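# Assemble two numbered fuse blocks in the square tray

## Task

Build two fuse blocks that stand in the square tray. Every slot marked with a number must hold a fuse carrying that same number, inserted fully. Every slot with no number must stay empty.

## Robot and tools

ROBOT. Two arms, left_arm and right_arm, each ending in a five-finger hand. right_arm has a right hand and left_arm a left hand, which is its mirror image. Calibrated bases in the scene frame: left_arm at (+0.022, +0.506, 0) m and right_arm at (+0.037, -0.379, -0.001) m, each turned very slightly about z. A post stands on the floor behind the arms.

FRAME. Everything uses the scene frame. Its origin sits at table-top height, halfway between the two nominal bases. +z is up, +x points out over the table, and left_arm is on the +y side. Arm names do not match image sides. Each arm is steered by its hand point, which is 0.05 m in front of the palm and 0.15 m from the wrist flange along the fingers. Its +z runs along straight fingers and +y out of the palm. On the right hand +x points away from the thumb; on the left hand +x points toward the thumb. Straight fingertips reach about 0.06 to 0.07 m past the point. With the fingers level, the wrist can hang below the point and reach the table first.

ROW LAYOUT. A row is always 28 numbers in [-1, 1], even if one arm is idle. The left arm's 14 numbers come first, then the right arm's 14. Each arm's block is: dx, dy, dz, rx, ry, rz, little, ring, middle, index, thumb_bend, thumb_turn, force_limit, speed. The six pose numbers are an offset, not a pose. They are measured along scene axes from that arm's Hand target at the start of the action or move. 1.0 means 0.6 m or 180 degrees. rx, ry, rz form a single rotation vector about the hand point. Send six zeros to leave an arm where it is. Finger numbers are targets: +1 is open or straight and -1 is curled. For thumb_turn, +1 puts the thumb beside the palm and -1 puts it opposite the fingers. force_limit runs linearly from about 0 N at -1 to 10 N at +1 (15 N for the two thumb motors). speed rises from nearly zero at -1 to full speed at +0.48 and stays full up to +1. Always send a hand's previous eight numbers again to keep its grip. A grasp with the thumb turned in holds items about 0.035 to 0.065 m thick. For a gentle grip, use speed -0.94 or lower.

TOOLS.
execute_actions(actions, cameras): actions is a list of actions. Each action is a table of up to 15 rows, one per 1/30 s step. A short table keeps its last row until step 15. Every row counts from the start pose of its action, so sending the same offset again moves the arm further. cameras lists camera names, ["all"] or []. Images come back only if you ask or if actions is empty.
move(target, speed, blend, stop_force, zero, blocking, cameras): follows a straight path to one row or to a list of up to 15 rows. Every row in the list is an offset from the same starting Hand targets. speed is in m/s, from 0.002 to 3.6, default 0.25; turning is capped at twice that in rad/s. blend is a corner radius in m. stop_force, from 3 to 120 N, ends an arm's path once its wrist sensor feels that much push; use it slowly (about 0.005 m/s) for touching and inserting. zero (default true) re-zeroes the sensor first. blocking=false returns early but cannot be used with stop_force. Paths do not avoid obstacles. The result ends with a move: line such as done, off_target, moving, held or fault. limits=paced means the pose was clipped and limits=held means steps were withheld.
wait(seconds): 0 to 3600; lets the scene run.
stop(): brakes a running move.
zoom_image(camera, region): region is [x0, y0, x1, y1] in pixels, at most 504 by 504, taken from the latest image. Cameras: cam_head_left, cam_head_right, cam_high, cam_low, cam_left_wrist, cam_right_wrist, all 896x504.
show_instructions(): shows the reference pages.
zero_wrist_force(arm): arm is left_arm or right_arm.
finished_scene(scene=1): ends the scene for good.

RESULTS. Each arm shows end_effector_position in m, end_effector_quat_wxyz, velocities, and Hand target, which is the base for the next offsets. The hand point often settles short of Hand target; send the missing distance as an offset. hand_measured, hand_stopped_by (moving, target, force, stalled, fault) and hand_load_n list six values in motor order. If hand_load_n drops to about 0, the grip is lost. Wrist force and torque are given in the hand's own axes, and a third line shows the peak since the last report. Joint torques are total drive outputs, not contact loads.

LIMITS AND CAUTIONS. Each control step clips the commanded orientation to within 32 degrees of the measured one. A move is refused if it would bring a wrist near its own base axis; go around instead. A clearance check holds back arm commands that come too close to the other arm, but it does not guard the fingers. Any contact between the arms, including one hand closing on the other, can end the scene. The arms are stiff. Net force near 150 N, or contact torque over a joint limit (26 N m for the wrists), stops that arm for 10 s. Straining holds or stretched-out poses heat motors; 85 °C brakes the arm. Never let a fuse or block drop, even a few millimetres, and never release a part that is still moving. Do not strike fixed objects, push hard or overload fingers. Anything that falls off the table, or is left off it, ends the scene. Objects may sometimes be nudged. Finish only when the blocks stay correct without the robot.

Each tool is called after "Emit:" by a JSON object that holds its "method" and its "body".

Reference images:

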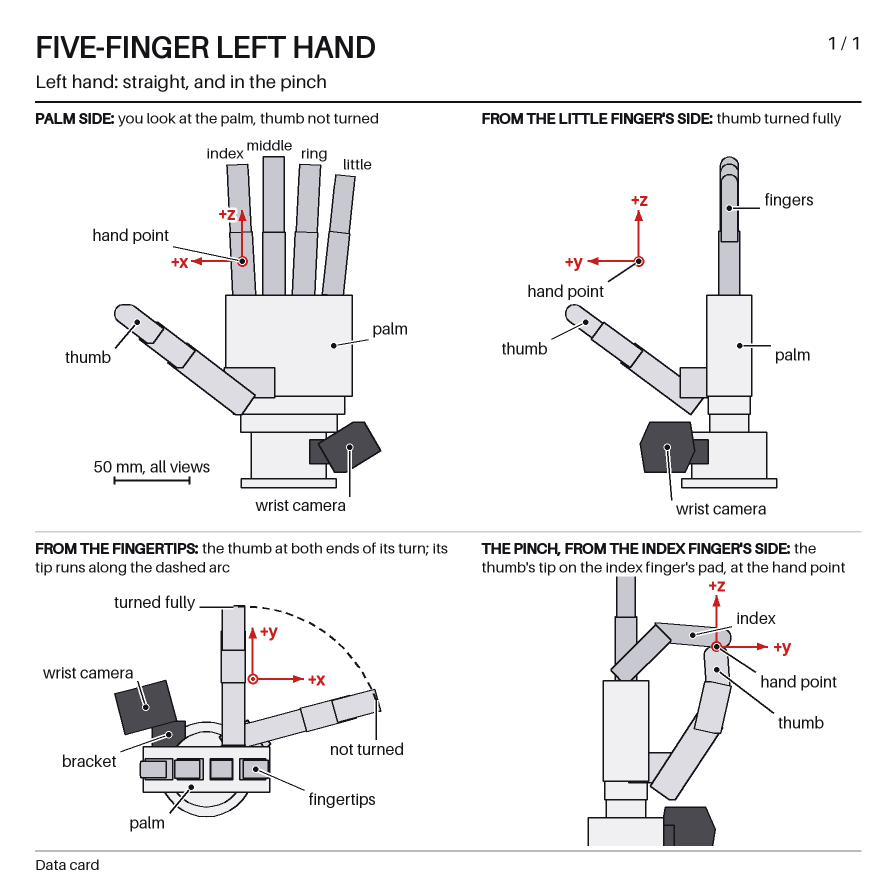

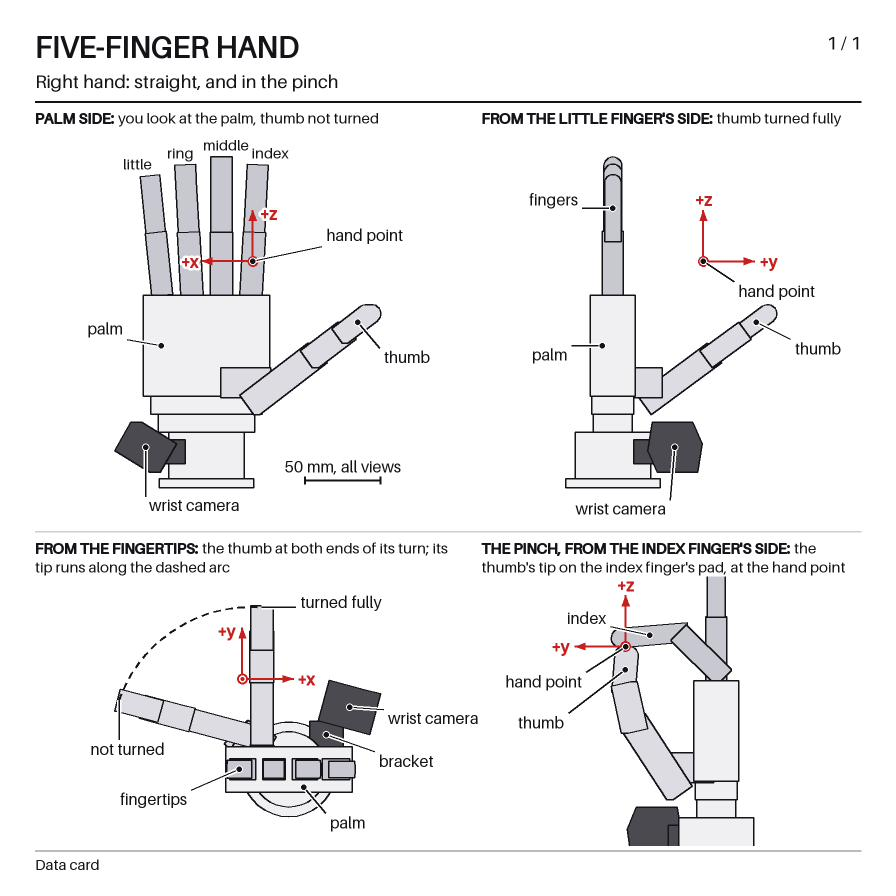

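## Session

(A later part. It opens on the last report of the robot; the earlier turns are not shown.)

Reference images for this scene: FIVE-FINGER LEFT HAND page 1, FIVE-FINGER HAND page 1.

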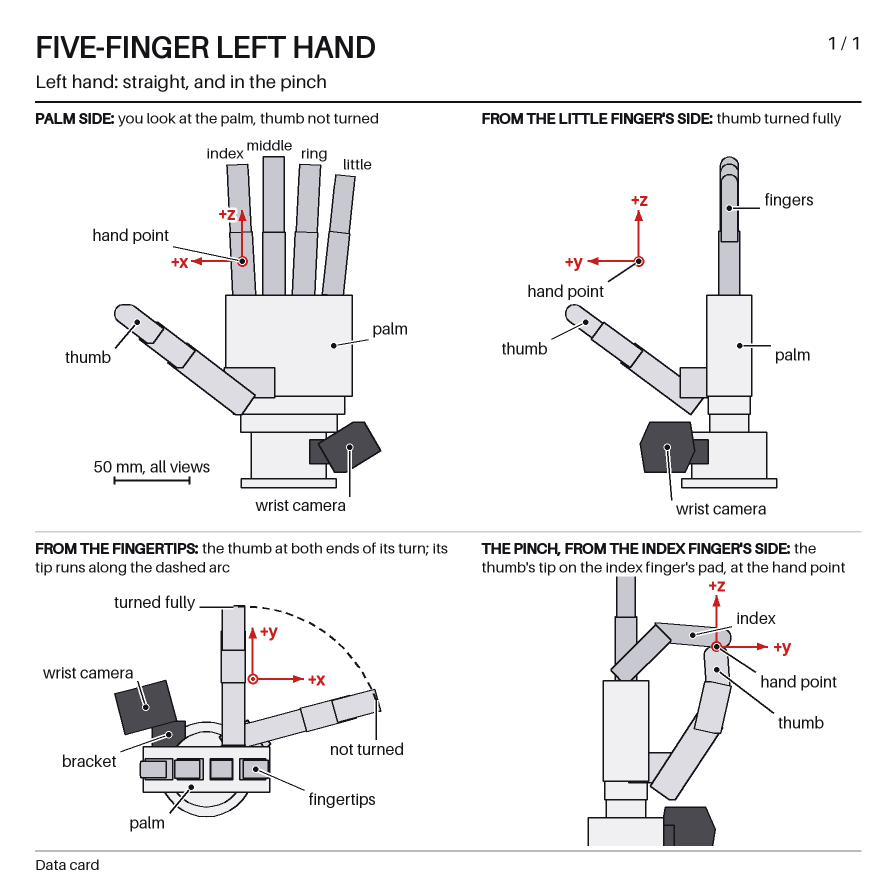

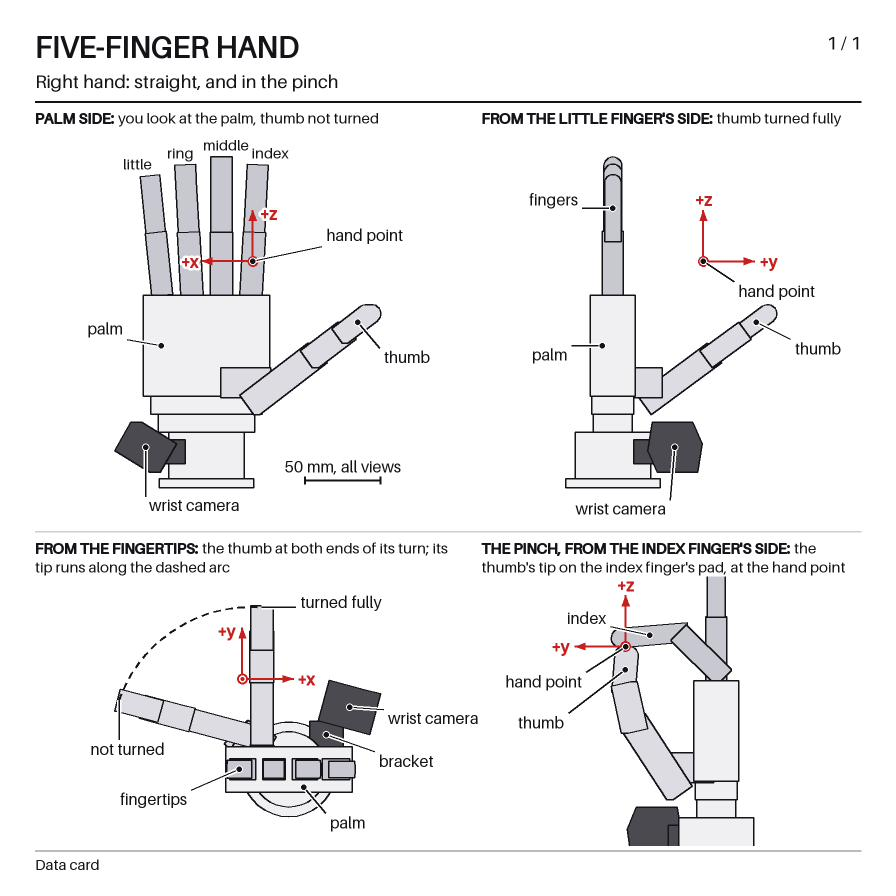

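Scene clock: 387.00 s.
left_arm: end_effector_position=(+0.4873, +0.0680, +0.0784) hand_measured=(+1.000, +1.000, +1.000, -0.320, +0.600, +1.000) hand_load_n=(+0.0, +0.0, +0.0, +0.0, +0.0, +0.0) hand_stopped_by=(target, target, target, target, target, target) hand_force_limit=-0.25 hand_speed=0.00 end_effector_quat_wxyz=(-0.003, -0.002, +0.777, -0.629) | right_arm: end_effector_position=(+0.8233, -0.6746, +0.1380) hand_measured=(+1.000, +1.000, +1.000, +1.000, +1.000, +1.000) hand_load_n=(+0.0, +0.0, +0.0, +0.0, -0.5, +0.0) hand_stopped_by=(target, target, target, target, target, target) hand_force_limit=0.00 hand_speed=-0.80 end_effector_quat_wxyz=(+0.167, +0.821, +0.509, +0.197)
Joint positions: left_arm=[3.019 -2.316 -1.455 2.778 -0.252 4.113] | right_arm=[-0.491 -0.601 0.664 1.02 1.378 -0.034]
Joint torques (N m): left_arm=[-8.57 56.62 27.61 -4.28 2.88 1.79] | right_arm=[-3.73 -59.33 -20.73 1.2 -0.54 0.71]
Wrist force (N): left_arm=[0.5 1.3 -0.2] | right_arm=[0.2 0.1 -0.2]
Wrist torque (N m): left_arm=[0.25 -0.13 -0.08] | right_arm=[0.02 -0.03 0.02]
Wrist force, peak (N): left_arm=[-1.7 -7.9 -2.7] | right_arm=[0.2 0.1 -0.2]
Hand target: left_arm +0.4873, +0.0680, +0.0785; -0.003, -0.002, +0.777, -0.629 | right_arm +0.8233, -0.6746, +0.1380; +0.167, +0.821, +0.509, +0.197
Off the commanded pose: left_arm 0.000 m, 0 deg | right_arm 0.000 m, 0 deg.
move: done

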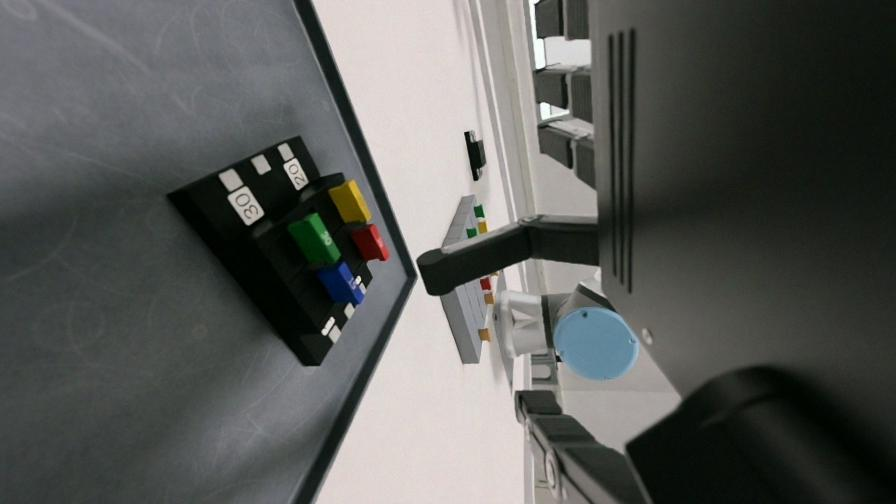

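Emit:
{"method": "execute_actions", "body": {"actions": [], "cameras": ["cam_left_wrist","cam_high"]}}

Scene clock: 390.87 s.
left_arm: end_effector_position=(+0.4873, +0.0680, +0.0785) hand_measured=(+1.000, +1.000, +1.000, -0.320, +0.600, +1.000) hand_load_n=(+0.0, +0.0, +0.0, +0.0, +0.0, +0.0) hand_stopped_by=(target, target, target, target, target, target) hand_force_limit=-0.25 hand_speed=0.00 end_effector_quat_wxyz=(-0.003, -0.002, +0.777, -0.629) | right_arm: end_effector_position=(+0.8233, -0.6746, +0.1380) hand_measured=(+1.000, +1.000, +1.000, +1.000, +1.000, +1.000) hand_load_n=(+0.0, +0.0, +0.0, -0.5, +0.0, +0.0) hand_stopped_by=(target, target, target, target, target, target) hand_force_limit=0.00 hand_speed=-0.80 end_effector_quat_wxyz=(+0.167, +0.821, +0.509, +0.197)
Joint positions: left_arm=[3.019 -2.316 -1.455 2.778 -0.252 4.113] | right_arm=[-0.491 -0.601 0.664 1.02 1.378 -0.034]
Joint velocities: within noise
Joint torques (N m): left_arm=[-9.17 56.15 27.26 -4.46 2.93 1.86] | right_arm=[-3.81 -59.04 -20.96 1.27 -0.46 0.83]
Wrist force (N): left_arm=[0.6 1.4 0.0] | right_arm=[0.1 -0.1 -0.1]
Wrist torque (N m): left_arm=[0.26 -0.16 -0.08] | right_arm=[-0.01 -0.02 0.00]
Wrist force, peak (N): left_arm=[0.6 1.5 -0.1] | right_arm=[0.0 0.0 -0.4]
Hand target: left_arm +0.4873, +0.0680, +0.0785; -0.003, -0.002, +0.777, -0.629 | right_arm +0.8233, -0.6746, +0.1380; +0.167, +0.821, +0.509, +0.197
Off the commanded pose: left_arm 0.000 m, 0 deg | right_arm 0.000 m, 0 deg.
Images, in order (width x height): cam_high 896x504, cam_left_wrist 896x504.

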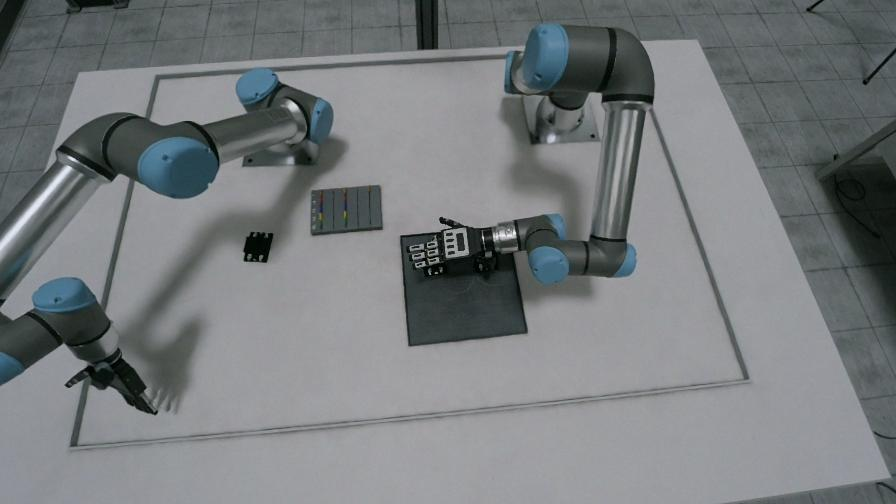

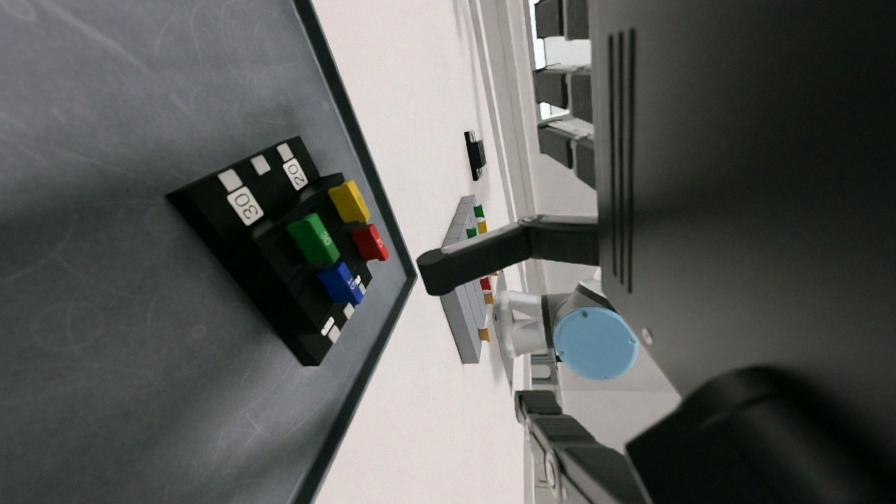

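Emit:
{"method": "zoom_image", "body": {"camera": "cam_left_wrist", "region": [290, 160, 400, 370]}}

Emit:
{"method": "zoom_image", "body": {"camera": "cam_high", "region": [230, 170, 530, 350]}}

Scaled by 2.400 from the camera's image (finer frame: 1280x720).

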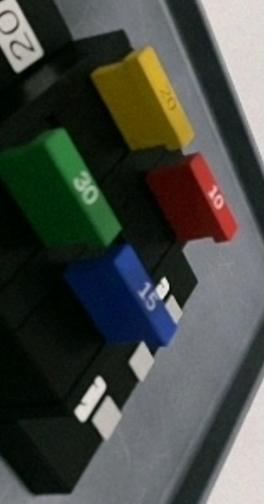

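Scaled by 1.680 from the camera's image (finer frame: 1280x720).

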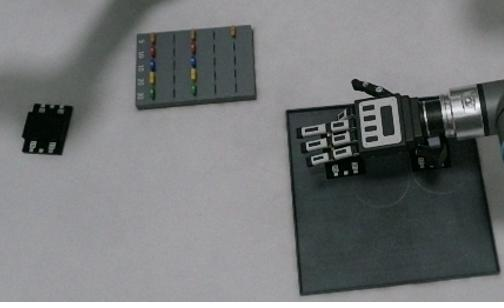

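Emit:
{"method": "move", "body": {"target": [[0,0,0.0108,0,0,0,1,1,1,-0.32,0.6,1,-0.25,0.0,0,0,0,0,0,0,1,1,1,1,1,1,0,-0.8],[-0.3195,-0.42,0.0108,0,0,0,1,1,1,0.0,0.25,-0.5,-0.25,0.0,0,0,0,0,0,0,1,1,1,1,1,1,0,-0.8],[-0.3195,-0.42,-0.0308,0,0,0,1,1,1,0.0,0.25,-0.5,-0.25,0.0,0,0,0,0,0,0,1,1,1,1,1,1,0,-0.8]], "speed": [0.12,0.25,0.08], "blend": [0.005,0,0], "cameras": ["cam_left_wrist"]}}

Scene clock: 401.57 s.
left_arm: end_effector_position=(+0.2956, -0.1840, +0.0601) hand_measured=(+1.000, +1.000, +1.000, +0.000, +0.250, -0.500) hand_load_n=(-0.5, +0.0, +0.0, +0.0, +0.0, +0.0) hand_stopped_by=(target, target, target, target, target, target) hand_force_limit=-0.25 hand_speed=0.00 end_effector_quat_wxyz=(-0.003, -0.002, +0.778, -0.629) | right_arm: end_effector_position=(+0.8233, -0.6746, +0.1380) hand_measured=(+1.000, +1.000, +1.000, +1.000, +1.000, +1.000) hand_load_n=(+0.0, +0.0, +0.0, +0.0, +0.0, +0.0) hand_stopped_by=(target, target, target, target, target, target) hand_force_limit=0.00 hand_speed=-0.80 end_effector_quat_wxyz=(+0.167, +0.821, +0.509, +0.197)
Joint positions: left_arm=[2.423 -2.208 -1.585 3.485 -0.759 3.362] | right_arm=[-0.491 -0.601 0.664 1.02 1.378 -0.034]
Joint torques (N m): left_arm=[-2.01 29.62 5.9 2.38 1.43 -1.79] | right_arm=[-3.61 -58.48 -20.06 1.24 -0.37 0.83]
Wrist force (N): left_arm=[0.7 1.3 -0.5] | right_arm=[0.1 0.0 0.0]
Wrist torque (N m): left_arm=[0.32 -0.18 0.11] | right_arm=[-0.01 -0.02 0.00]
Wrist force, peak (N): left_arm=[0.7 2.1 -0.3] | right_arm=[0.4 0.1 -0.2]
Hand target: left_arm +0.2956, -0.1840, +0.0600; -0.003, -0.002, +0.777, -0.629 | right_arm +0.8233, -0.6746, +0.1380; +0.167, +0.821, +0.509, +0.197
Off the commanded pose: left_arm 0.000 m, 0 deg | right_arm 0.000 m, 0 deg.
move: done; blend cut to 0.0032 m at target 1

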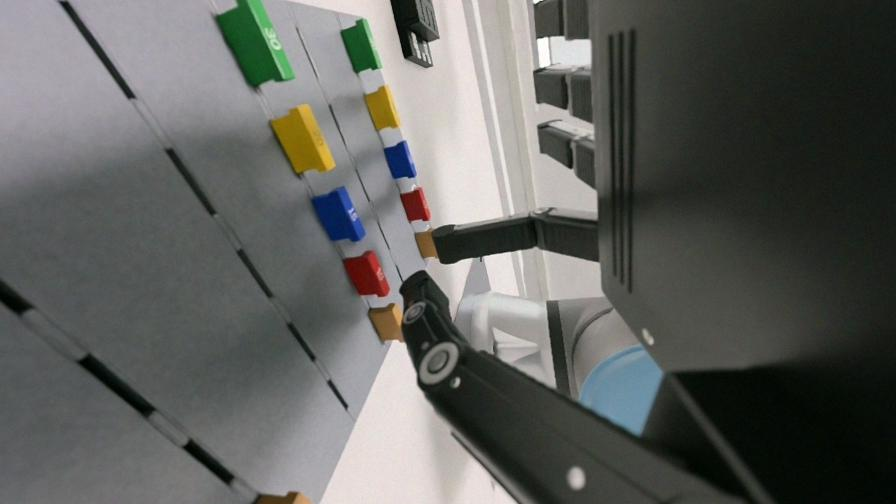

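Emit:
{"method": "zoom_image", "body": {"camera": "cam_left_wrist", "region": [320, 230, 420, 310]}}

Scaled by 5.040 from the camera's image (finer frame: 1280x720).

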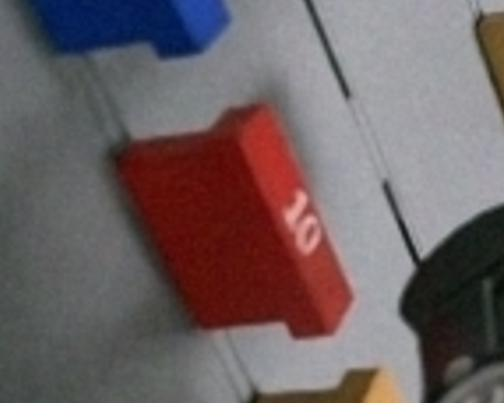

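Emit:
{"method": "move", "body": {"target": [[0,0,-0.0383,0,0,0,1,1,1,0.0,0.25,-0.5,-0.25,0.0,0,0,0,0,0,0,1,1,1,1,1,1,0,-0.8],[0,0,-0.0383,0,0,0,1,1,1,-0.25,0.0,-0.5,-0.6,-0.92,0,0,0,0,0,0,1,1,1,1,1,1,0,-0.8],[0,0,-0.0383,0,0,0,1,1,1,-0.28,-0.05,-0.5,-0.25,-0.92,0,0,0,0,0,0,1,1,1,1,1,1,0,-0.8],[0,0,0.0417,0,0,0,1,1,1,-0.28,-0.05,-0.5,-0.25,-0.92,0,0,0,0,0,0,1,1,1,1,1,1,0,-0.8]], "speed": [0.05,0.05,0.05,0.06], "cameras": ["cam_left_wrist"]}}

Scene clock: 407.27 s.
left_arm: end_effector_position=(+0.2956, -0.1840, +0.0849) hand_measured=(+1.000, +1.000, +1.000, -0.184, +0.148, -0.500) hand_load_n=(+0.0, +0.0, +0.0, +6.0, +5.0, +0.0) hand_stopped_by=(target, target, target, force, force, target) hand_force_limit=-0.25 hand_speed=-0.92 end_effector_quat_wxyz=(-0.003, -0.002, +0.777, -0.629) | right_arm: end_effector_position=(+0.8233, -0.6746, +0.1380) hand_measured=(+1.000, +1.000, +1.000, +1.000, +1.000, +1.000) hand_load_n=(+0.0, -0.5, +0.0, -0.5, +0.0, +0.0) hand_stopped_by=(target, target, target, target, target, target) hand_force_limit=0.00 hand_speed=-0.80 end_effector_quat_wxyz=(+0.167, +0.821, +0.509, +0.197)
Joint positions: left_arm=[2.423 -2.174 -1.568 3.434 -0.759 3.362] | right_arm=[-0.491 -0.601 0.664 1.02 1.378 -0.034]
Joint torques (N m): left_arm=[-7.56 53.67 30.29 -2.13 1.37 1.79] | right_arm=[-3.74 -58.61 -21.13 1.22 -0.46 0.75]
Wrist force (N): left_arm=[1.0 1.3 -0.2] | right_arm=[-0.1 0.1 0.0]
Wrist torque (N m): left_arm=[0.30 -0.22 0.08] | right_arm=[0.00 0.02 -0.01]
Wrist force, peak (N): left_arm=[0.7 2.0 0.3] | right_arm=[0.4 0.2 -0.1]
Hand target: left_arm +0.2956, -0.1840, +0.0850; -0.003, -0.002, +0.777, -0.629 | right_arm +0.8233, -0.6746, +0.1380; +0.167, +0.821, +0.509, +0.197
Off the commanded pose: left_arm 0.000 m, 0 deg | right_arm 0.000 m, 0 deg.
move: done

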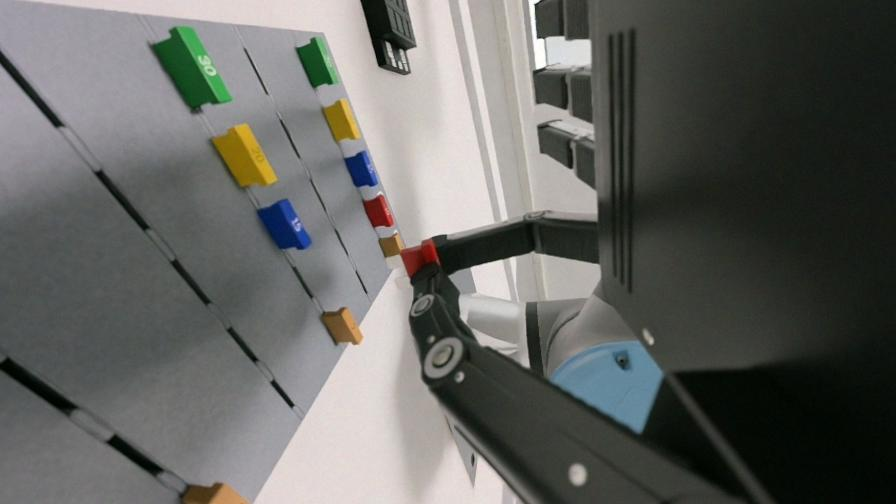

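Emit:
{"method": "move", "body": {"target": [[0.357,0.5988,0,0,0,0,1,1,1,-0.28,-0.05,-0.5,-0.25,-0.92,0,0,0,0,0,0,1,1,1,1,1,1,0,-0.8],[0.357,0.5988,-0.0625,0,0,0,1,1,1,-0.28,-0.05,-0.5,-0.25,-0.92,0,0,0,0,0,0,1,1,1,1,1,1,0,-0.8]], "speed": [0.2,0.06], "blend": [0.01,0], "cameras": ["cam_left_wrist"]}}

Emit:
{"method": "zoom_image", "body": {"camera": "cam_left_wrist", "region": [370, 245, 410, 305]}}

Scene clock: 412.33 s.
left_arm: end_effector_position=(+0.5098, +0.1752, +0.0475) hand_measured=(+1.000, +1.000, +1.000, -0.184, +0.148, -0.500) hand_load_n=(+0.0, +0.0, +0.0, +6.5, +5.5, +0.0) hand_stopped_by=(target, target, target, force, force, target) hand_force_limit=-0.25 hand_speed=-0.92 end_effector_quat_wxyz=(-0.003, -0.002, +0.778, -0.629) | right_arm: end_effector_position=(+0.8233, -0.6746, +0.1380) hand_measured=(+1.000, +1.000, +1.000, +1.000, +1.000, +1.000) hand_load_n=(+0.0, +0.0, +0.0, +0.0, +0.0, +0.0) hand_stopped_by=(target, target, target, target, target, target) hand_force_limit=0.00 hand_speed=-0.80 end_effector_quat_wxyz=(+0.167, +0.821, +0.509, +0.197)
Joint positions: left_arm=[3.228 -2.502 -1.465 2.084 -0.222 5.025] | right_arm=[-0.491 -0.601 0.664 1.02 1.378 -0.034]
Joint torques (N m): left_arm=[-5.39 32.64 23.91 -5.18 -0.04 2.07] | right_arm=[-3.71 -58.01 -20.37 1.24 -0.3 0.73]
Wrist force (N): left_arm=[0.6 1.2 -0.3] | right_arm=[0.0 0.1 0.0]
Wrist torque (N m): left_arm=[0.24 -0.23 -0.06] | right_arm=[0.00 0.01 0.00]
Wrist force, peak (N): left_arm=[0.2 1.6 -1.2] | right_arm=[0.3 0.2 -0.3]
Hand target: left_arm +0.5098, +0.1753, +0.0475; -0.003, -0.002, +0.777, -0.629 | right_arm +0.8233, -0.6746, +0.1380; +0.167, +0.821, +0.509, +0.197
Off the commanded pose: left_arm 0.000 m, 0 deg | right_arm 0.000 m, 0 deg.
move: done

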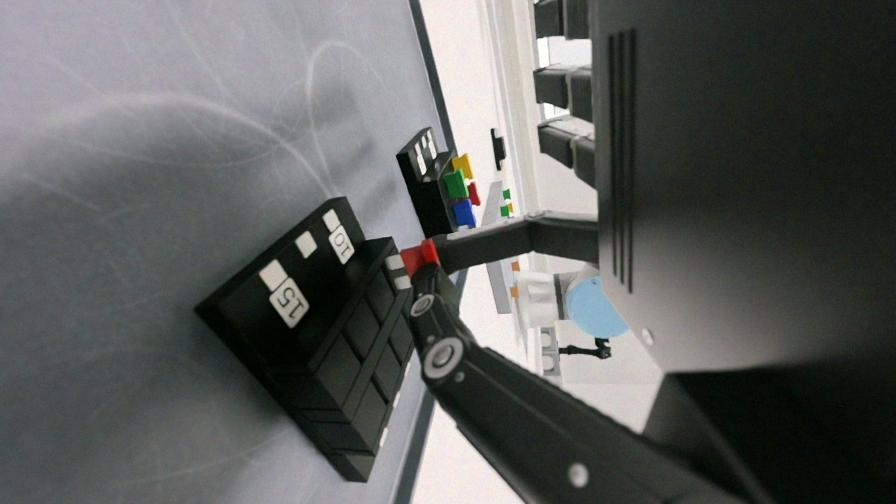

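Scaled by 8.400 from the camera's image (finer frame: 1280x720).

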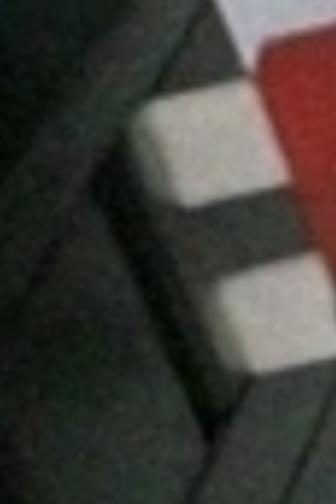

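Emit:
{"method": "move", "body": {"target": [-0.004,0.0005,0,0,0,0,1,1,1,-0.28,-0.05,-0.5,-0.25,-0.92,0,0,0,0,0,0,1,1,1,1,1,1,0,-0.8], "speed": [0.03], "cameras": ["cam_left_wrist"]}}

Emit:
{"method": "zoom_image", "body": {"camera": "cam_left_wrist", "region": [370, 245, 410, 305]}}

Scene clock: 416.53 s.
left_arm: end_effector_position=(+0.5075, +0.1756, +0.0475) hand_measured=(+1.000, +1.000, +1.000, -0.184, +0.148, -0.500) hand_load_n=(+0.0, +0.0, +0.0, +6.0, +5.0, -0.5) hand_stopped_by=(target, target, target, force, force, target) hand_force_limit=-0.25 hand_speed=-0.92 end_effector_quat_wxyz=(-0.003, -0.002, +0.777, -0.629) | right_arm: end_effector_position=(+0.8233, -0.6746, +0.1380) hand_measured=(+1.000, +1.000, +1.000, +1.000, +1.000, +1.000) hand_load_n=(+0.0, +0.5, +0.0, +0.0, +0.0, -0.5) hand_stopped_by=(target, target, target, target, target, target) hand_force_limit=0.00 hand_speed=-0.80 end_effector_quat_wxyz=(+0.167, +0.821, +0.509, +0.197)
Joint positions: left_arm=[3.229 -2.499 -1.474 2.084 -0.222 5.031] | right_arm=[-0.491 -0.601 0.664 1.02 1.378 -0.034]
Joint torques (N m): left_arm=[9.54 58.35 1.23 -0.56 -0.06 1.77] | right_arm=[-5.04 -58.54 -20.36 1.28 -0.36 0.8]
Wrist force (N): left_arm=[0.7 1.3 -0.3] | right_arm=[0.0 0.0 0.0]
Wrist torque (N m): left_arm=[0.26 -0.24 -0.06] | right_arm=[0.00 -0.01 0.00]
Wrist force, peak (N): left_arm=[0.8 1.6 -0.4] | right_arm=[0.0 0.2 0.3]
Hand target: left_arm +0.5074, +0.1756, +0.0475; -0.003, -0.002, +0.777, -0.629 | right_arm +0.8233, -0.6746, +0.1380; +0.167, +0.821, +0.509, +0.197
Off the commanded pose: left_arm 0.000 m, 0 deg | right_arm 0.000 m, 0 deg.
move: done

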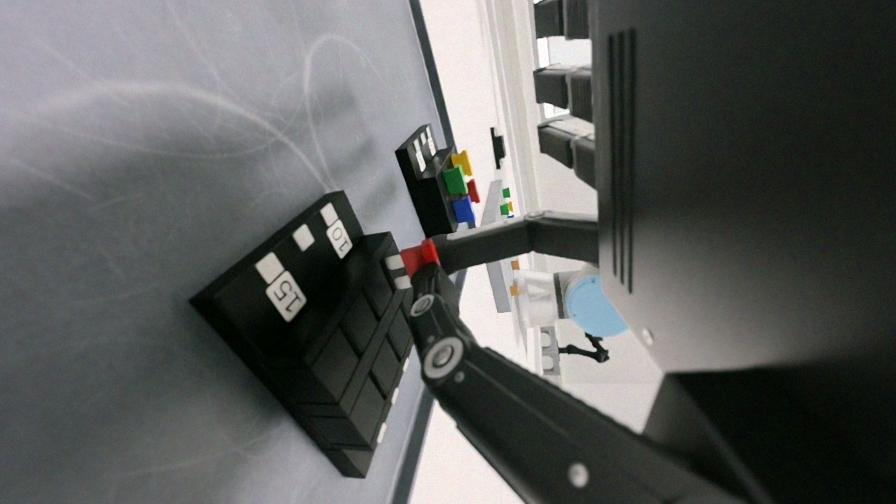

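Scaled by 8.400 from the camera's image (finer frame: 1280x720).

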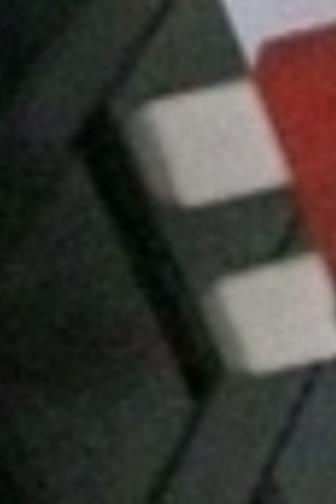

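Emit:
{"method": "move", "body": {"target": [[-0.0006,0,0,0,0,0,1,1,1,-0.28,-0.05,-0.5,-0.25,-0.92,0,0,0,0,0,0,1,1,1,1,1,1,0,-0.8],[-0.0006,0,-0.0077,0,0,0,1,1,1,-0.28,-0.05,-0.5,-0.25,-0.92,0,0,0,0,0,0,1,1,1,1,1,1,0,-0.8]], "speed": [0.01,0.008], "stop_force": 3, "cameras": ["cam_left_wrist"]}}

Emit:
{"method": "zoom_image", "body": {"camera": "cam_left_wrist", "region": [370, 245, 410, 305]}}

Scene clock: 419.07 s.
left_arm: end_effector_position=(+0.5070, +0.1756, +0.0429) hand_measured=(+1.000, +1.000, +1.000, -0.184, +0.148, -0.500) hand_load_n=(+0.0, +0.0, +0.0, +6.5, +5.5, +0.0) hand_stopped_by=(target, target, target, force, force, target) hand_force_limit=-0.25 hand_speed=-0.92 end_effector_quat_wxyz=(-0.003, -0.002, +0.777, -0.629) | right_arm: end_effector_position=(+0.8233, -0.6746, +0.1380) hand_measured=(+1.000, +1.000, +1.000, +1.000, +1.000, +1.000) hand_load_n=(+0.0, +0.0, +0.0, +0.0, +0.0, +0.0) hand_stopped_by=(target, target, target, target, target, target) hand_force_limit=0.00 hand_speed=-0.80 end_effector_quat_wxyz=(+0.167, +0.821, +0.509, +0.197)
Joint positions: left_arm=[3.229 -2.507 -1.475 2.092 -0.222 5.032] | right_arm=[-0.491 -0.601 0.664 1.02 1.378 -0.034]
Joint torques (N m): left_arm=[8.37 32.59 23.59 -0.19 0.13 -1.45] | right_arm=[-4.77 -58.88 -20.9 1.24 -0.39 0.79]
Wrist force (N): left_arm=[0.7 -0.4 -0.1] | right_arm=[0.1 0.0 -0.3]
Wrist torque (N m): left_arm=[0.11 -0.23 -0.04] | right_arm=[0.01 0.00 0.00]
Wrist force, peak (N): left_arm=[0.6 1.5 -0.4] | right_arm=[0.0 0.2 -0.3]
Hand target: left_arm +0.5070, +0.1756, +0.0429; -0.003, -0.002, +0.777, -0.629 | right_arm +0.8233, -0.6746, +0.1380; +0.167, +0.821, +0.509, +0.197
Off the commanded pose: left_arm 0.000 m, 0 deg | right_arm 0.000 m, 0 deg.
move: done

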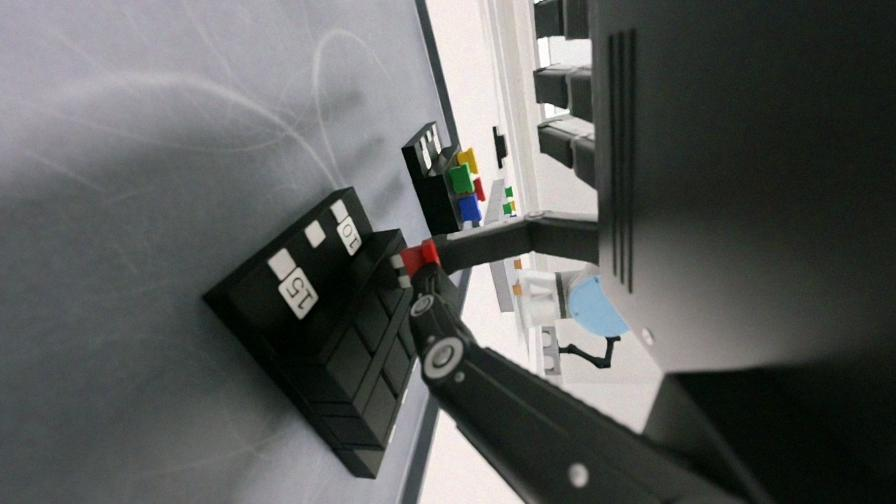

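Scaled by 8.400 from the camera's image (finer frame: 1280x720).

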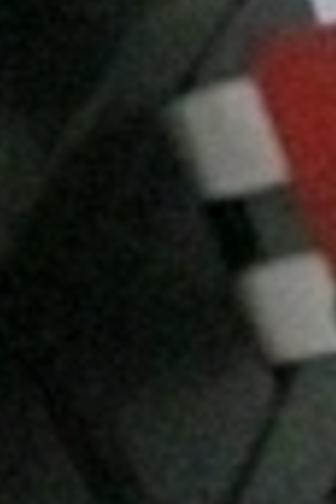

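Emit:
{"method": "move", "body": {"target": [0,0,-0.0038,0,0,0,1,1,1,-0.28,-0.05,-0.5,-0.25,-0.92,0,0,0,0,0,0,1,1,1,1,1,1,0,-0.8], "speed": [0.008], "stop_force": 6}}

Emit:
{"method": "move", "body": {"target": [[0,0,0,0,0,0,1,1,1,-0.06,0.2,-0.5,-0.25,-0.4,0,0,0,0,0,0,1,1,1,1,1,1,0,-0.8],[0.0024,0,0.04,0,0,0,1,1,1,-0.06,0.2,-0.5,-0.25,-0.4,0,0,0,0,0,0,1,1,1,1,1,1,0,-0.8],[0.0024,0,0.04,0,0,0,1,1,1,-0.32,0.6,1,-0.25,0.0,0,0,0,0,0,0,1,1,1,1,1,1,0,-0.8]], "speed": [0.06,0.06,0.06], "cameras": ["cam_left_wrist"]}}

Emit:
{"method": "zoom_image", "body": {"camera": "cam_left_wrist", "region": [300, 200, 420, 320]}}

Scene clock: 421.83 s.
left_arm: end_effector_position=(+0.5071, +0.1756, +0.0411) hand_measured=(+1.000, +1.000, +1.000, -0.184, +0.146, -0.500) hand_load_n=(+0.0, +0.0, +0.0, +7.5, +1.0, +0.0) hand_stopped_by=(target, target, target, force, force, target) hand_force_limit=-0.25 hand_speed=-0.92 end_effector_quat_wxyz=(-0.003, -0.002, +0.777, -0.629) | right_arm: end_effector_position=(+0.8233, -0.6746, +0.1380) hand_measured=(+1.000, +1.000, +1.000, +1.000, +1.000, +1.000) hand_load_n=(-0.5, +0.0, +0.0, +0.0, +0.0, +0.0) hand_stopped_by=(target, target, target, target, target, target) hand_force_limit=0.00 hand_speed=-0.80 end_effector_quat_wxyz=(+0.167, +0.821, +0.509, +0.197)
Joint positions: left_arm=[3.229 -2.51 -1.474 2.094 -0.222 5.032] | right_arm=[-0.491 -0.601 0.664 1.02 1.378 -0.034]
Joint torques (N m): left_arm=[5.24 56.44 12.99 -4.36 0.71 0.03] | right_arm=[-3.86 -58.38 -20.87 1.25 -0.33 0.85]
Wrist force (N): left_arm=[1.8 -4.1 -1.4] | right_arm=[0.0 0.1 0.0]
Wrist torque (N m): left_arm=[-0.02 -0.34 0.00] | right_arm=[0.01 -0.02 0.00]
Wrist force, peak (N): left_arm=[1.2 -7.8 -1.7] | right_arm=[0.0 0.1 -0.4]
Hand target: left_arm +0.5070, +0.1756, +0.0411; -0.003, -0.002, +0.777, -0.629 (not the last commanded pose) | right_arm +0.8233, -0.6746, +0.1380; +0.167, +0.821, +0.509, +0.197
Off the commanded pose: left_arm 0.001 m, 0 deg | right_arm 0.000 m, 0 deg.
move: contact (left_arm)

Scene clock: 424.30 s.
left_arm: end_effector_position=(+0.5085, +0.1756, +0.0651) hand_measured=(+1.000, +1.000, +1.000, -0.320, +0.600, +1.000) hand_load_n=(-0.5, +0.0, +0.0, +0.0, +0.5, +0.0) hand_stopped_by=(target, target, target, target, target, target) hand_force_limit=-0.25 hand_speed=0.00 end_effector_quat_wxyz=(-0.003, -0.002, +0.777, -0.629) | right_arm: end_effector_position=(+0.8233, -0.6746, +0.1380) hand_measured=(+1.000, +1.000, +1.000, +1.000, +1.000, +1.000) hand_load_n=(+0.0, +0.0, +0.0, +0.0, +0.0, +0.0) hand_stopped_by=(target, target, target, target, target, target) hand_force_limit=0.00 hand_speed=-0.80 end_effector_quat_wxyz=(+0.167, +0.821, +0.509, +0.197)
Joint positions: left_arm=[3.229 -2.47 -1.473 2.055 -0.222 5.031] | right_arm=[-0.491 -0.601 0.664 1.02 1.378 -0.034]
Joint torques (N m): left_arm=[1.92 57.64 23.8 -4.87 2.16 1.86] | right_arm=[-4.74 -58.62 -20.52 1.18 -0.37 0.95]
Wrist force (N): left_arm=[0.7 1.5 -0.1] | right_arm=[0.0 0.0 0.0]
Wrist torque (N m): left_arm=[0.27 -0.23 -0.03] | right_arm=[0.00 0.00 0.00]
Wrist force, peak (N): left_arm=[1.5 -4.6 -1.7] | right_arm=[0.3 0.2 -0.1]
Hand target: left_arm +0.5085, +0.1756, +0.0651; -0.003, -0.002, +0.777, -0.629 | right_arm +0.8233, -0.6746, +0.1380; +0.167, +0.821, +0.509, +0.197
Off the commanded pose: left_arm 0.000 m, 0 deg | right_arm 0.000 m, 0 deg.
move: done

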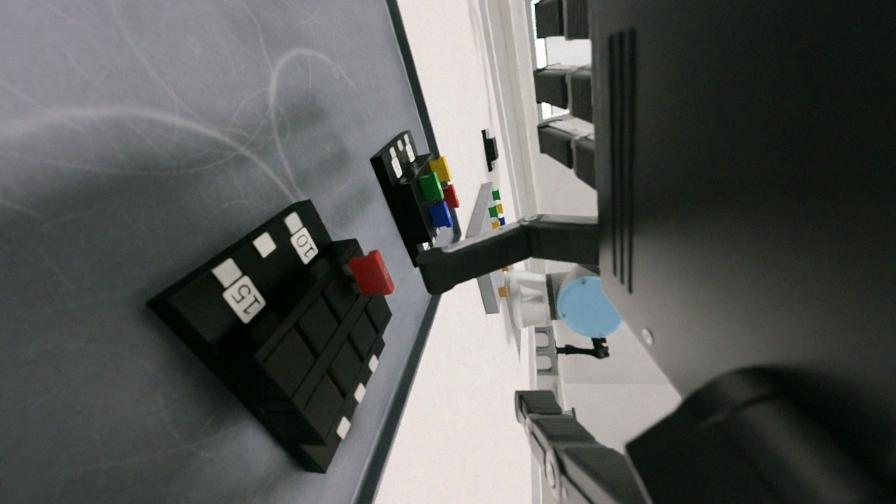

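Scaled by 4.200 from the camera's image (finer frame: 1280x720).

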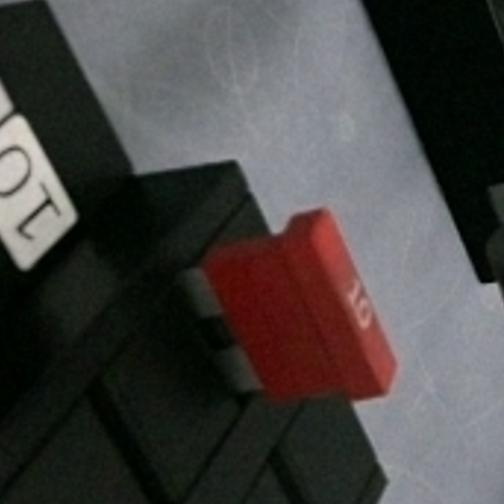

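Emit:
{"method": "move", "body": {"target": [[0,0,-0.022,0,0,0,1,1,1,-0.32,0.6,1,-0.25,0.0,0,0,0,0,0,0,1,1,1,1,1,1,0,-0.8],[0,0,-0.045,0,0,0,1,1,1,-0.32,0.6,1,-0.25,0.0,0,0,0,0,0,0,1,1,1,1,1,1,0,-0.8]], "speed": [0.03,0.009], "blend": [0.002,0], "stop_force": 15}}

Scene clock: 427.50 s.
left_arm: end_effector_position=(+0.5085, +0.1756, +0.0458) hand_measured=(+1.000, +1.000, +1.000, -0.320, +0.600, +1.000) hand_load_n=(+0.0, +0.0, +0.0, -3.5, +0.0, -0.5) hand_stopped_by=(target, target, target, target, target, target) hand_force_limit=-0.25 hand_speed=0.00 end_effector_quat_wxyz=(-0.003, -0.002, +0.777, -0.629) | right_arm: end_effector_position=(+0.8233, -0.6746, +0.1380) hand_measured=(+1.000, +1.000, +1.000, +1.000, +1.000, +1.000) hand_load_n=(+0.0, +0.0, +0.0, +0.0, +0.0, +0.0) hand_stopped_by=(target, target, target, target, target, target) hand_force_limit=0.00 hand_speed=-0.80 end_effector_quat_wxyz=(+0.167, +0.821, +0.509, +0.197)
Joint positions: left_arm=[3.229 -2.504 -1.47 2.085 -0.222 5.031] | right_arm=[-0.491 -0.601 0.664 1.02 1.378 -0.034]
Joint torques (N m): left_arm=[2.47 55.08 2.68 -4.12 0.14 -0.91] | right_arm=[-4.24 -59.27 -22.21 1.21 -0.43 0.8]
Wrist force (N): left_arm=[0.0 -6.6 -3.1] | right_arm=[0.1 -0.1 0.0]
Wrist torque (N m): left_arm=[0.00 -0.23 0.07] | right_arm=[-0.02 -0.02 0.00]
Wrist force, peak (N): left_arm=[0.1 -13.5 -4.2] | right_arm=[0.3 -0.1 0.2]
Hand target: left_arm +0.5085, +0.1756, +0.0458; -0.003, -0.002, +0.777, -0.629 (not the last commanded pose) | right_arm +0.8233, -0.6746, +0.1380; +0.167, +0.821, +0.509, +0.197
Off the commanded pose: left_arm 0.008 m, 0 deg | right_arm 0.000 m, 0 deg.
move: contact (left_arm); path passed 1 of 2 targets

Emit:
{"method": "move", "body": {"target": [0,0,0.06,0,0,0,1,1,1,-0.32,0.6,1,-0.25,0.0,0,0,0,0,0,0,1,1,1,1,1,1,0,-0.8], "speed": [0.1], "cameras": ["cam_left_wrist"]}}

Emit:
{"method": "zoom_image", "body": {"camera": "cam_left_wrist", "region": [280, 200, 380, 320]}}

Scene clock: 429.53 s.
left_arm: end_effector_position=(+0.5085, +0.1755, +0.0817) hand_measured=(+1.000, +1.000, +1.000, -0.320, +0.600, +1.000) hand_load_n=(+0.0, +0.0, +0.0, +0.0, +0.0, +0.0) hand_stopped_by=(target, target, target, target, target, target) hand_force_limit=-0.25 hand_speed=0.00 end_effector_quat_wxyz=(-0.003, -0.002, +0.777, -0.629) | right_arm: end_effector_position=(+0.8233, -0.6746, +0.1380) hand_measured=(+1.000, +1.000, +1.000, +1.000, +1.000, +1.000) hand_load_n=(+0.0, +0.0, +0.0, +0.0, +0.0, -0.5) hand_stopped_by=(target, target, target, target, target, target) hand_force_limit=0.00 hand_speed=-0.80 end_effector_quat_wxyz=(+0.167, +0.821, +0.509, +0.197)
Joint positions: left_arm=[3.229 -2.443 -1.474 2.028 -0.222 5.031] | right_arm=[-0.491 -0.601 0.664 1.02 1.378 -0.034]
Joint torques (N m): left_arm=[8.76 58.12 2.74 -5.07 1.44 1.74] | right_arm=[-4.05 -58 -21.1 1.22 -0.5 0.75]
Wrist force (N): left_arm=[0.6 1.4 0.0] | right_arm=[0.0 -0.2 0.1]
Wrist torque (N m): left_arm=[0.26 -0.19 -0.04] | right_arm=[-0.05 0.00 -0.01]
Wrist force, peak (N): left_arm=[-0.2 -7.1 -3.0] | right_arm=[0.2 0.3 -0.1]
Hand target: left_arm +0.5085, +0.1756, +0.0818; -0.003, -0.002, +0.777, -0.629 | right_arm +0.8233, -0.6746, +0.1380; +0.167, +0.821, +0.509, +0.197
Off the commanded pose: left_arm 0.000 m, 0 deg | right_arm 0.000 m, 0 deg.
move: done

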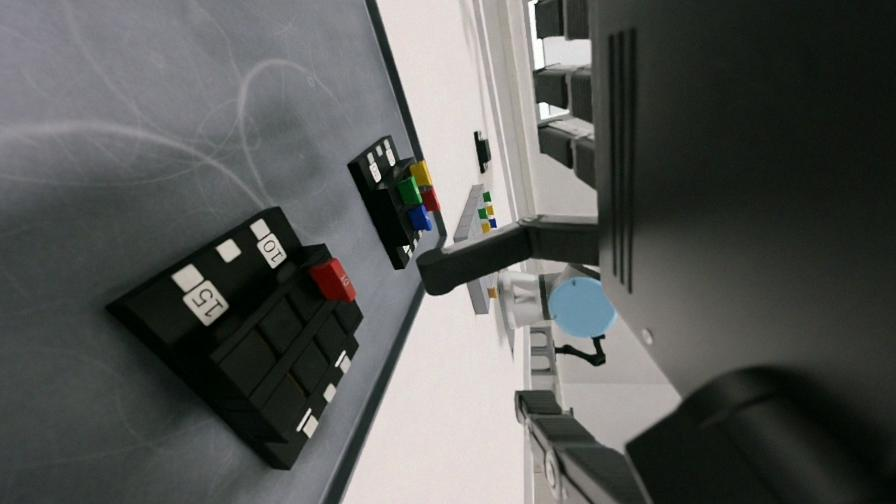

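Scaled by 4.200 from the camera's image (finer frame: 1280x720).

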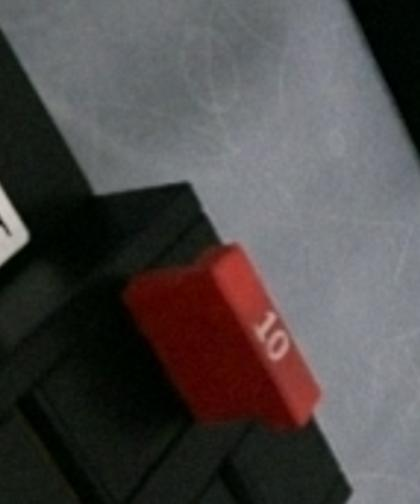

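Emit:
{"method": "zoom_image", "body": {"camera": "cam_left_wrist", "region": [200, 260, 370, 470]}}

Scaled by 2.400 from the camera's image (finer frame: 1280x720).

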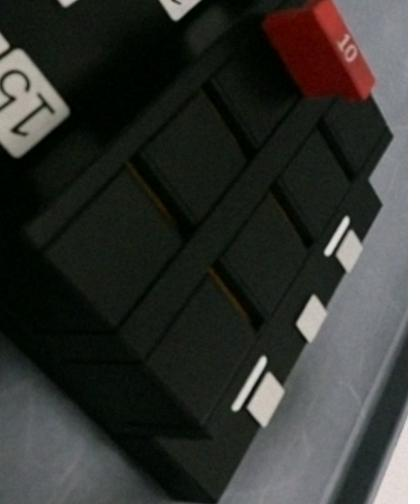

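Emit:
{"method": "move", "body": {"target": [[0,0,0.009,0,0,0,1,1,1,0.0,0.25,-0.5,-0.25,0.0,0,0,0,0,0,0,1,1,1,1,1,1,0,-0.8],[-0.3125,-0.5993,0.009,0,0,0,1,1,1,0.0,0.25,-0.5,-0.25,0.0,0,0,0,0,0,0,1,1,1,1,1,1,0,-0.8],[-0.3125,-0.5993,-0.0747,0,0,0,1,1,1,0.0,0.25,-0.5,-0.25,0.0,0,0,0,0,0,0,1,1,1,1,1,1,0,-0.8],[-0.3125,-0.5993,-0.0747,0,0,0,1,1,1,-0.25,0.0,-0.5,-0.6,-0.92,0,0,0,0,0,0,1,1,1,1,1,1,0,-0.8],[-0.3125,-0.5993,-0.0747,0,0,0,1,1,1,-0.28,-0.05,-0.5,-0.25,-0.92,0,0,0,0,0,0,1,1,1,1,1,1,0,-0.8],[-0.3125,-0.5993,0.0053,0,0,0,1,1,1,-0.28,-0.05,-0.5,-0.25,-0.92,0,0,0,0,0,0,1,1,1,1,1,1,0,-0.8]], "speed": [0.1,0.22,0.06,0.05,0.05,0.06], "blend": [0.004,0.01,0,0,0,0], "cameras": ["cam_left_wrist"]}}

Scene clock: 440.03 s.
left_arm: end_effector_position=(+0.3210, -0.1840, +0.0849) hand_measured=(+1.000, +1.000, +1.000, -0.184, +0.150, -0.500) hand_load_n=(+0.0, +0.0, +0.0, +5.5, +5.0, -0.5) hand_stopped_by=(target, target, target, force, force, target) hand_force_limit=-0.25 hand_speed=-0.92 end_effector_quat_wxyz=(-0.003, -0.002, +0.777, -0.629) | right_arm: end_effector_position=(+0.8233, -0.6746, +0.1380) hand_measured=(+1.000, +1.000, +1.000, +1.000, +1.000, +1.000) hand_load_n=(+0.0, +0.0, +0.0, +0.0, +0.0, +0.0) hand_stopped_by=(target, target, target, target, target, target) hand_force_limit=0.00 hand_speed=-0.80 end_effector_quat_wxyz=(+0.167, +0.821, +0.509, +0.197)
Joint positions: left_arm=[2.454 -2.205 -1.514 3.4 -0.73 3.376] | right_arm=[-0.491 -0.601 0.664 1.02 1.378 -0.034]
Joint torques (N m): left_arm=[-1.45 55.05 30.07 -2.51 1.33 1.96] | right_arm=[-4.55 -58.5 -20.25 1.32 -0.46 0.78]
Wrist force (N): left_arm=[0.4 1.0 -0.4] | right_arm=[0.1 0.0 0.0]
Wrist torque (N m): left_arm=[0.26 -0.08 0.06] | right_arm=[0.00 -0.02 0.01]
Wrist force, peak (N): left_arm=[0.6 2.0 -0.4] | right_arm=[0.2 0.3 -0.3]
Hand target: left_arm +0.3210, -0.1840, +0.0850; -0.003, -0.002, +0.777, -0.629 | right_arm +0.8233, -0.6746, +0.1380; +0.167, +0.821, +0.509, +0.197
Off the commanded pose: left_arm 0.000 m, 0 deg | right_arm 0.000 m, 0 deg.
move: done; blend cut to 0.0027 m at target 1

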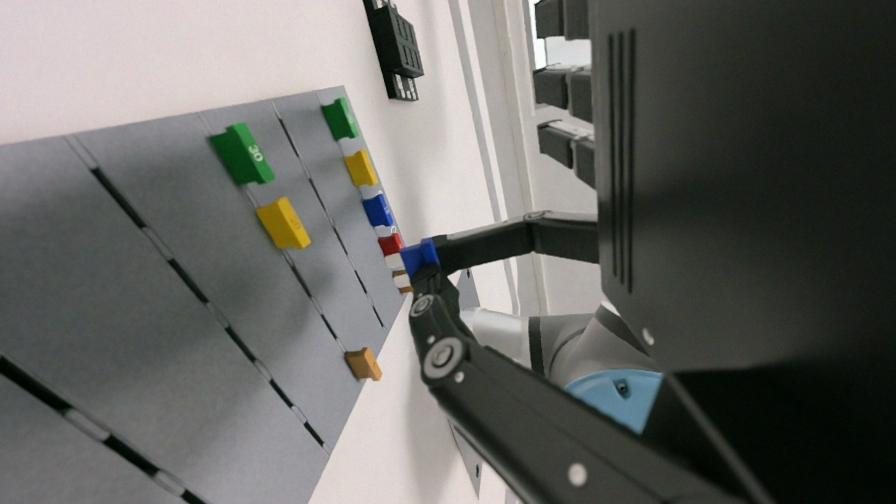

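Emit:
{"method": "move", "body": {"target": [[0.3087,0.6533,0,0,0,0,1,1,1,-0.28,-0.05,-0.5,-0.25,-0.92,0,0,0,0,0,0,1,1,1,1,1,1,0,-0.8],[0.3087,0.6533,-0.0625,0,0,0,1,1,1,-0.28,-0.05,-0.5,-0.25,-0.92,0,0,0,0,0,0,1,1,1,1,1,1,0,-0.8]], "speed": [0.25,0.07], "blend": [0.01,0], "cameras": ["cam_left_wrist"]}}

Emit:
{"method": "zoom_image", "body": {"camera": "cam_left_wrist", "region": [370, 245, 410, 305]}}

Scene clock: 445.23 s.
left_arm: end_effector_position=(+0.5062, +0.2079, +0.0475) hand_measured=(+1.000, +1.000, +1.000, -0.184, +0.150, -0.500) hand_load_n=(+0.0, +0.0, +0.0, +6.0, +5.0, -0.5) hand_stopped_by=(target, target, target, force, force, target) hand_force_limit=-0.25 hand_speed=-0.92 end_effector_quat_wxyz=(-0.003, -0.002, +0.778, -0.629) | right_arm: end_effector_position=(+0.8233, -0.6746, +0.1380) hand_measured=(+1.000, +1.000, +1.000, +1.000, +1.000, +1.000) hand_load_n=(+0.0, +0.0, +0.0, +0.5, +0.0, +0.0) hand_stopped_by=(target, target, target, target, target, target) hand_force_limit=0.00 hand_speed=-0.80 end_effector_quat_wxyz=(+0.167, +0.821, +0.509, +0.197)
Joint positions: left_arm=[3.293 -2.512 -1.528 1.911 -0.249 5.278] | right_arm=[-0.491 -0.601 0.664 1.02 1.378 -0.034]
Joint torques (N m): left_arm=[9.11 32.03 23.45 -4.97 -0.33 1.69] | right_arm=[-5.15 -58.29 -21.21 1.27 -0.39 0.77]
Wrist force (N): left_arm=[0.9 1.6 -0.5] | right_arm=[-0.1 0.0 0.1]
Wrist torque (N m): left_arm=[0.37 -0.24 -0.03] | right_arm=[0.00 0.01 0.00]
Wrist force, peak (N): left_arm=[0.5 1.7 -1.5] | right_arm=[0.3 0.1 0.1]
Hand target: left_arm +0.5062, +0.2080, +0.0475; -0.003, -0.002, +0.777, -0.629 | right_arm +0.8233, -0.6746, +0.1380; +0.167, +0.821, +0.509, +0.197
Off the commanded pose: left_arm 0.000 m, 0 deg | right_arm 0.000 m, 0 deg.
move: done

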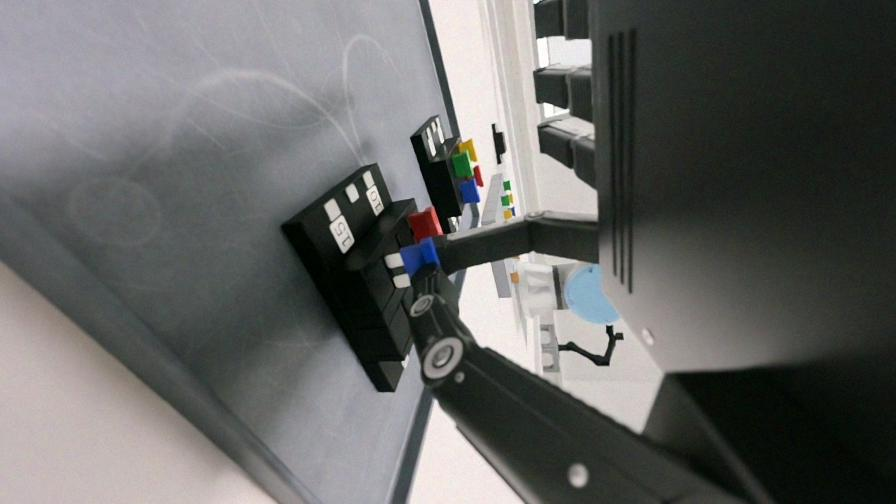

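Scaled by 8.400 from the camera's image (finer frame: 1280x720).

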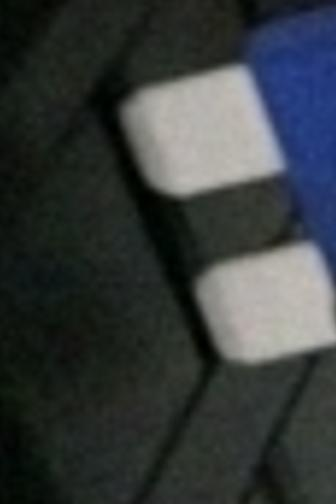

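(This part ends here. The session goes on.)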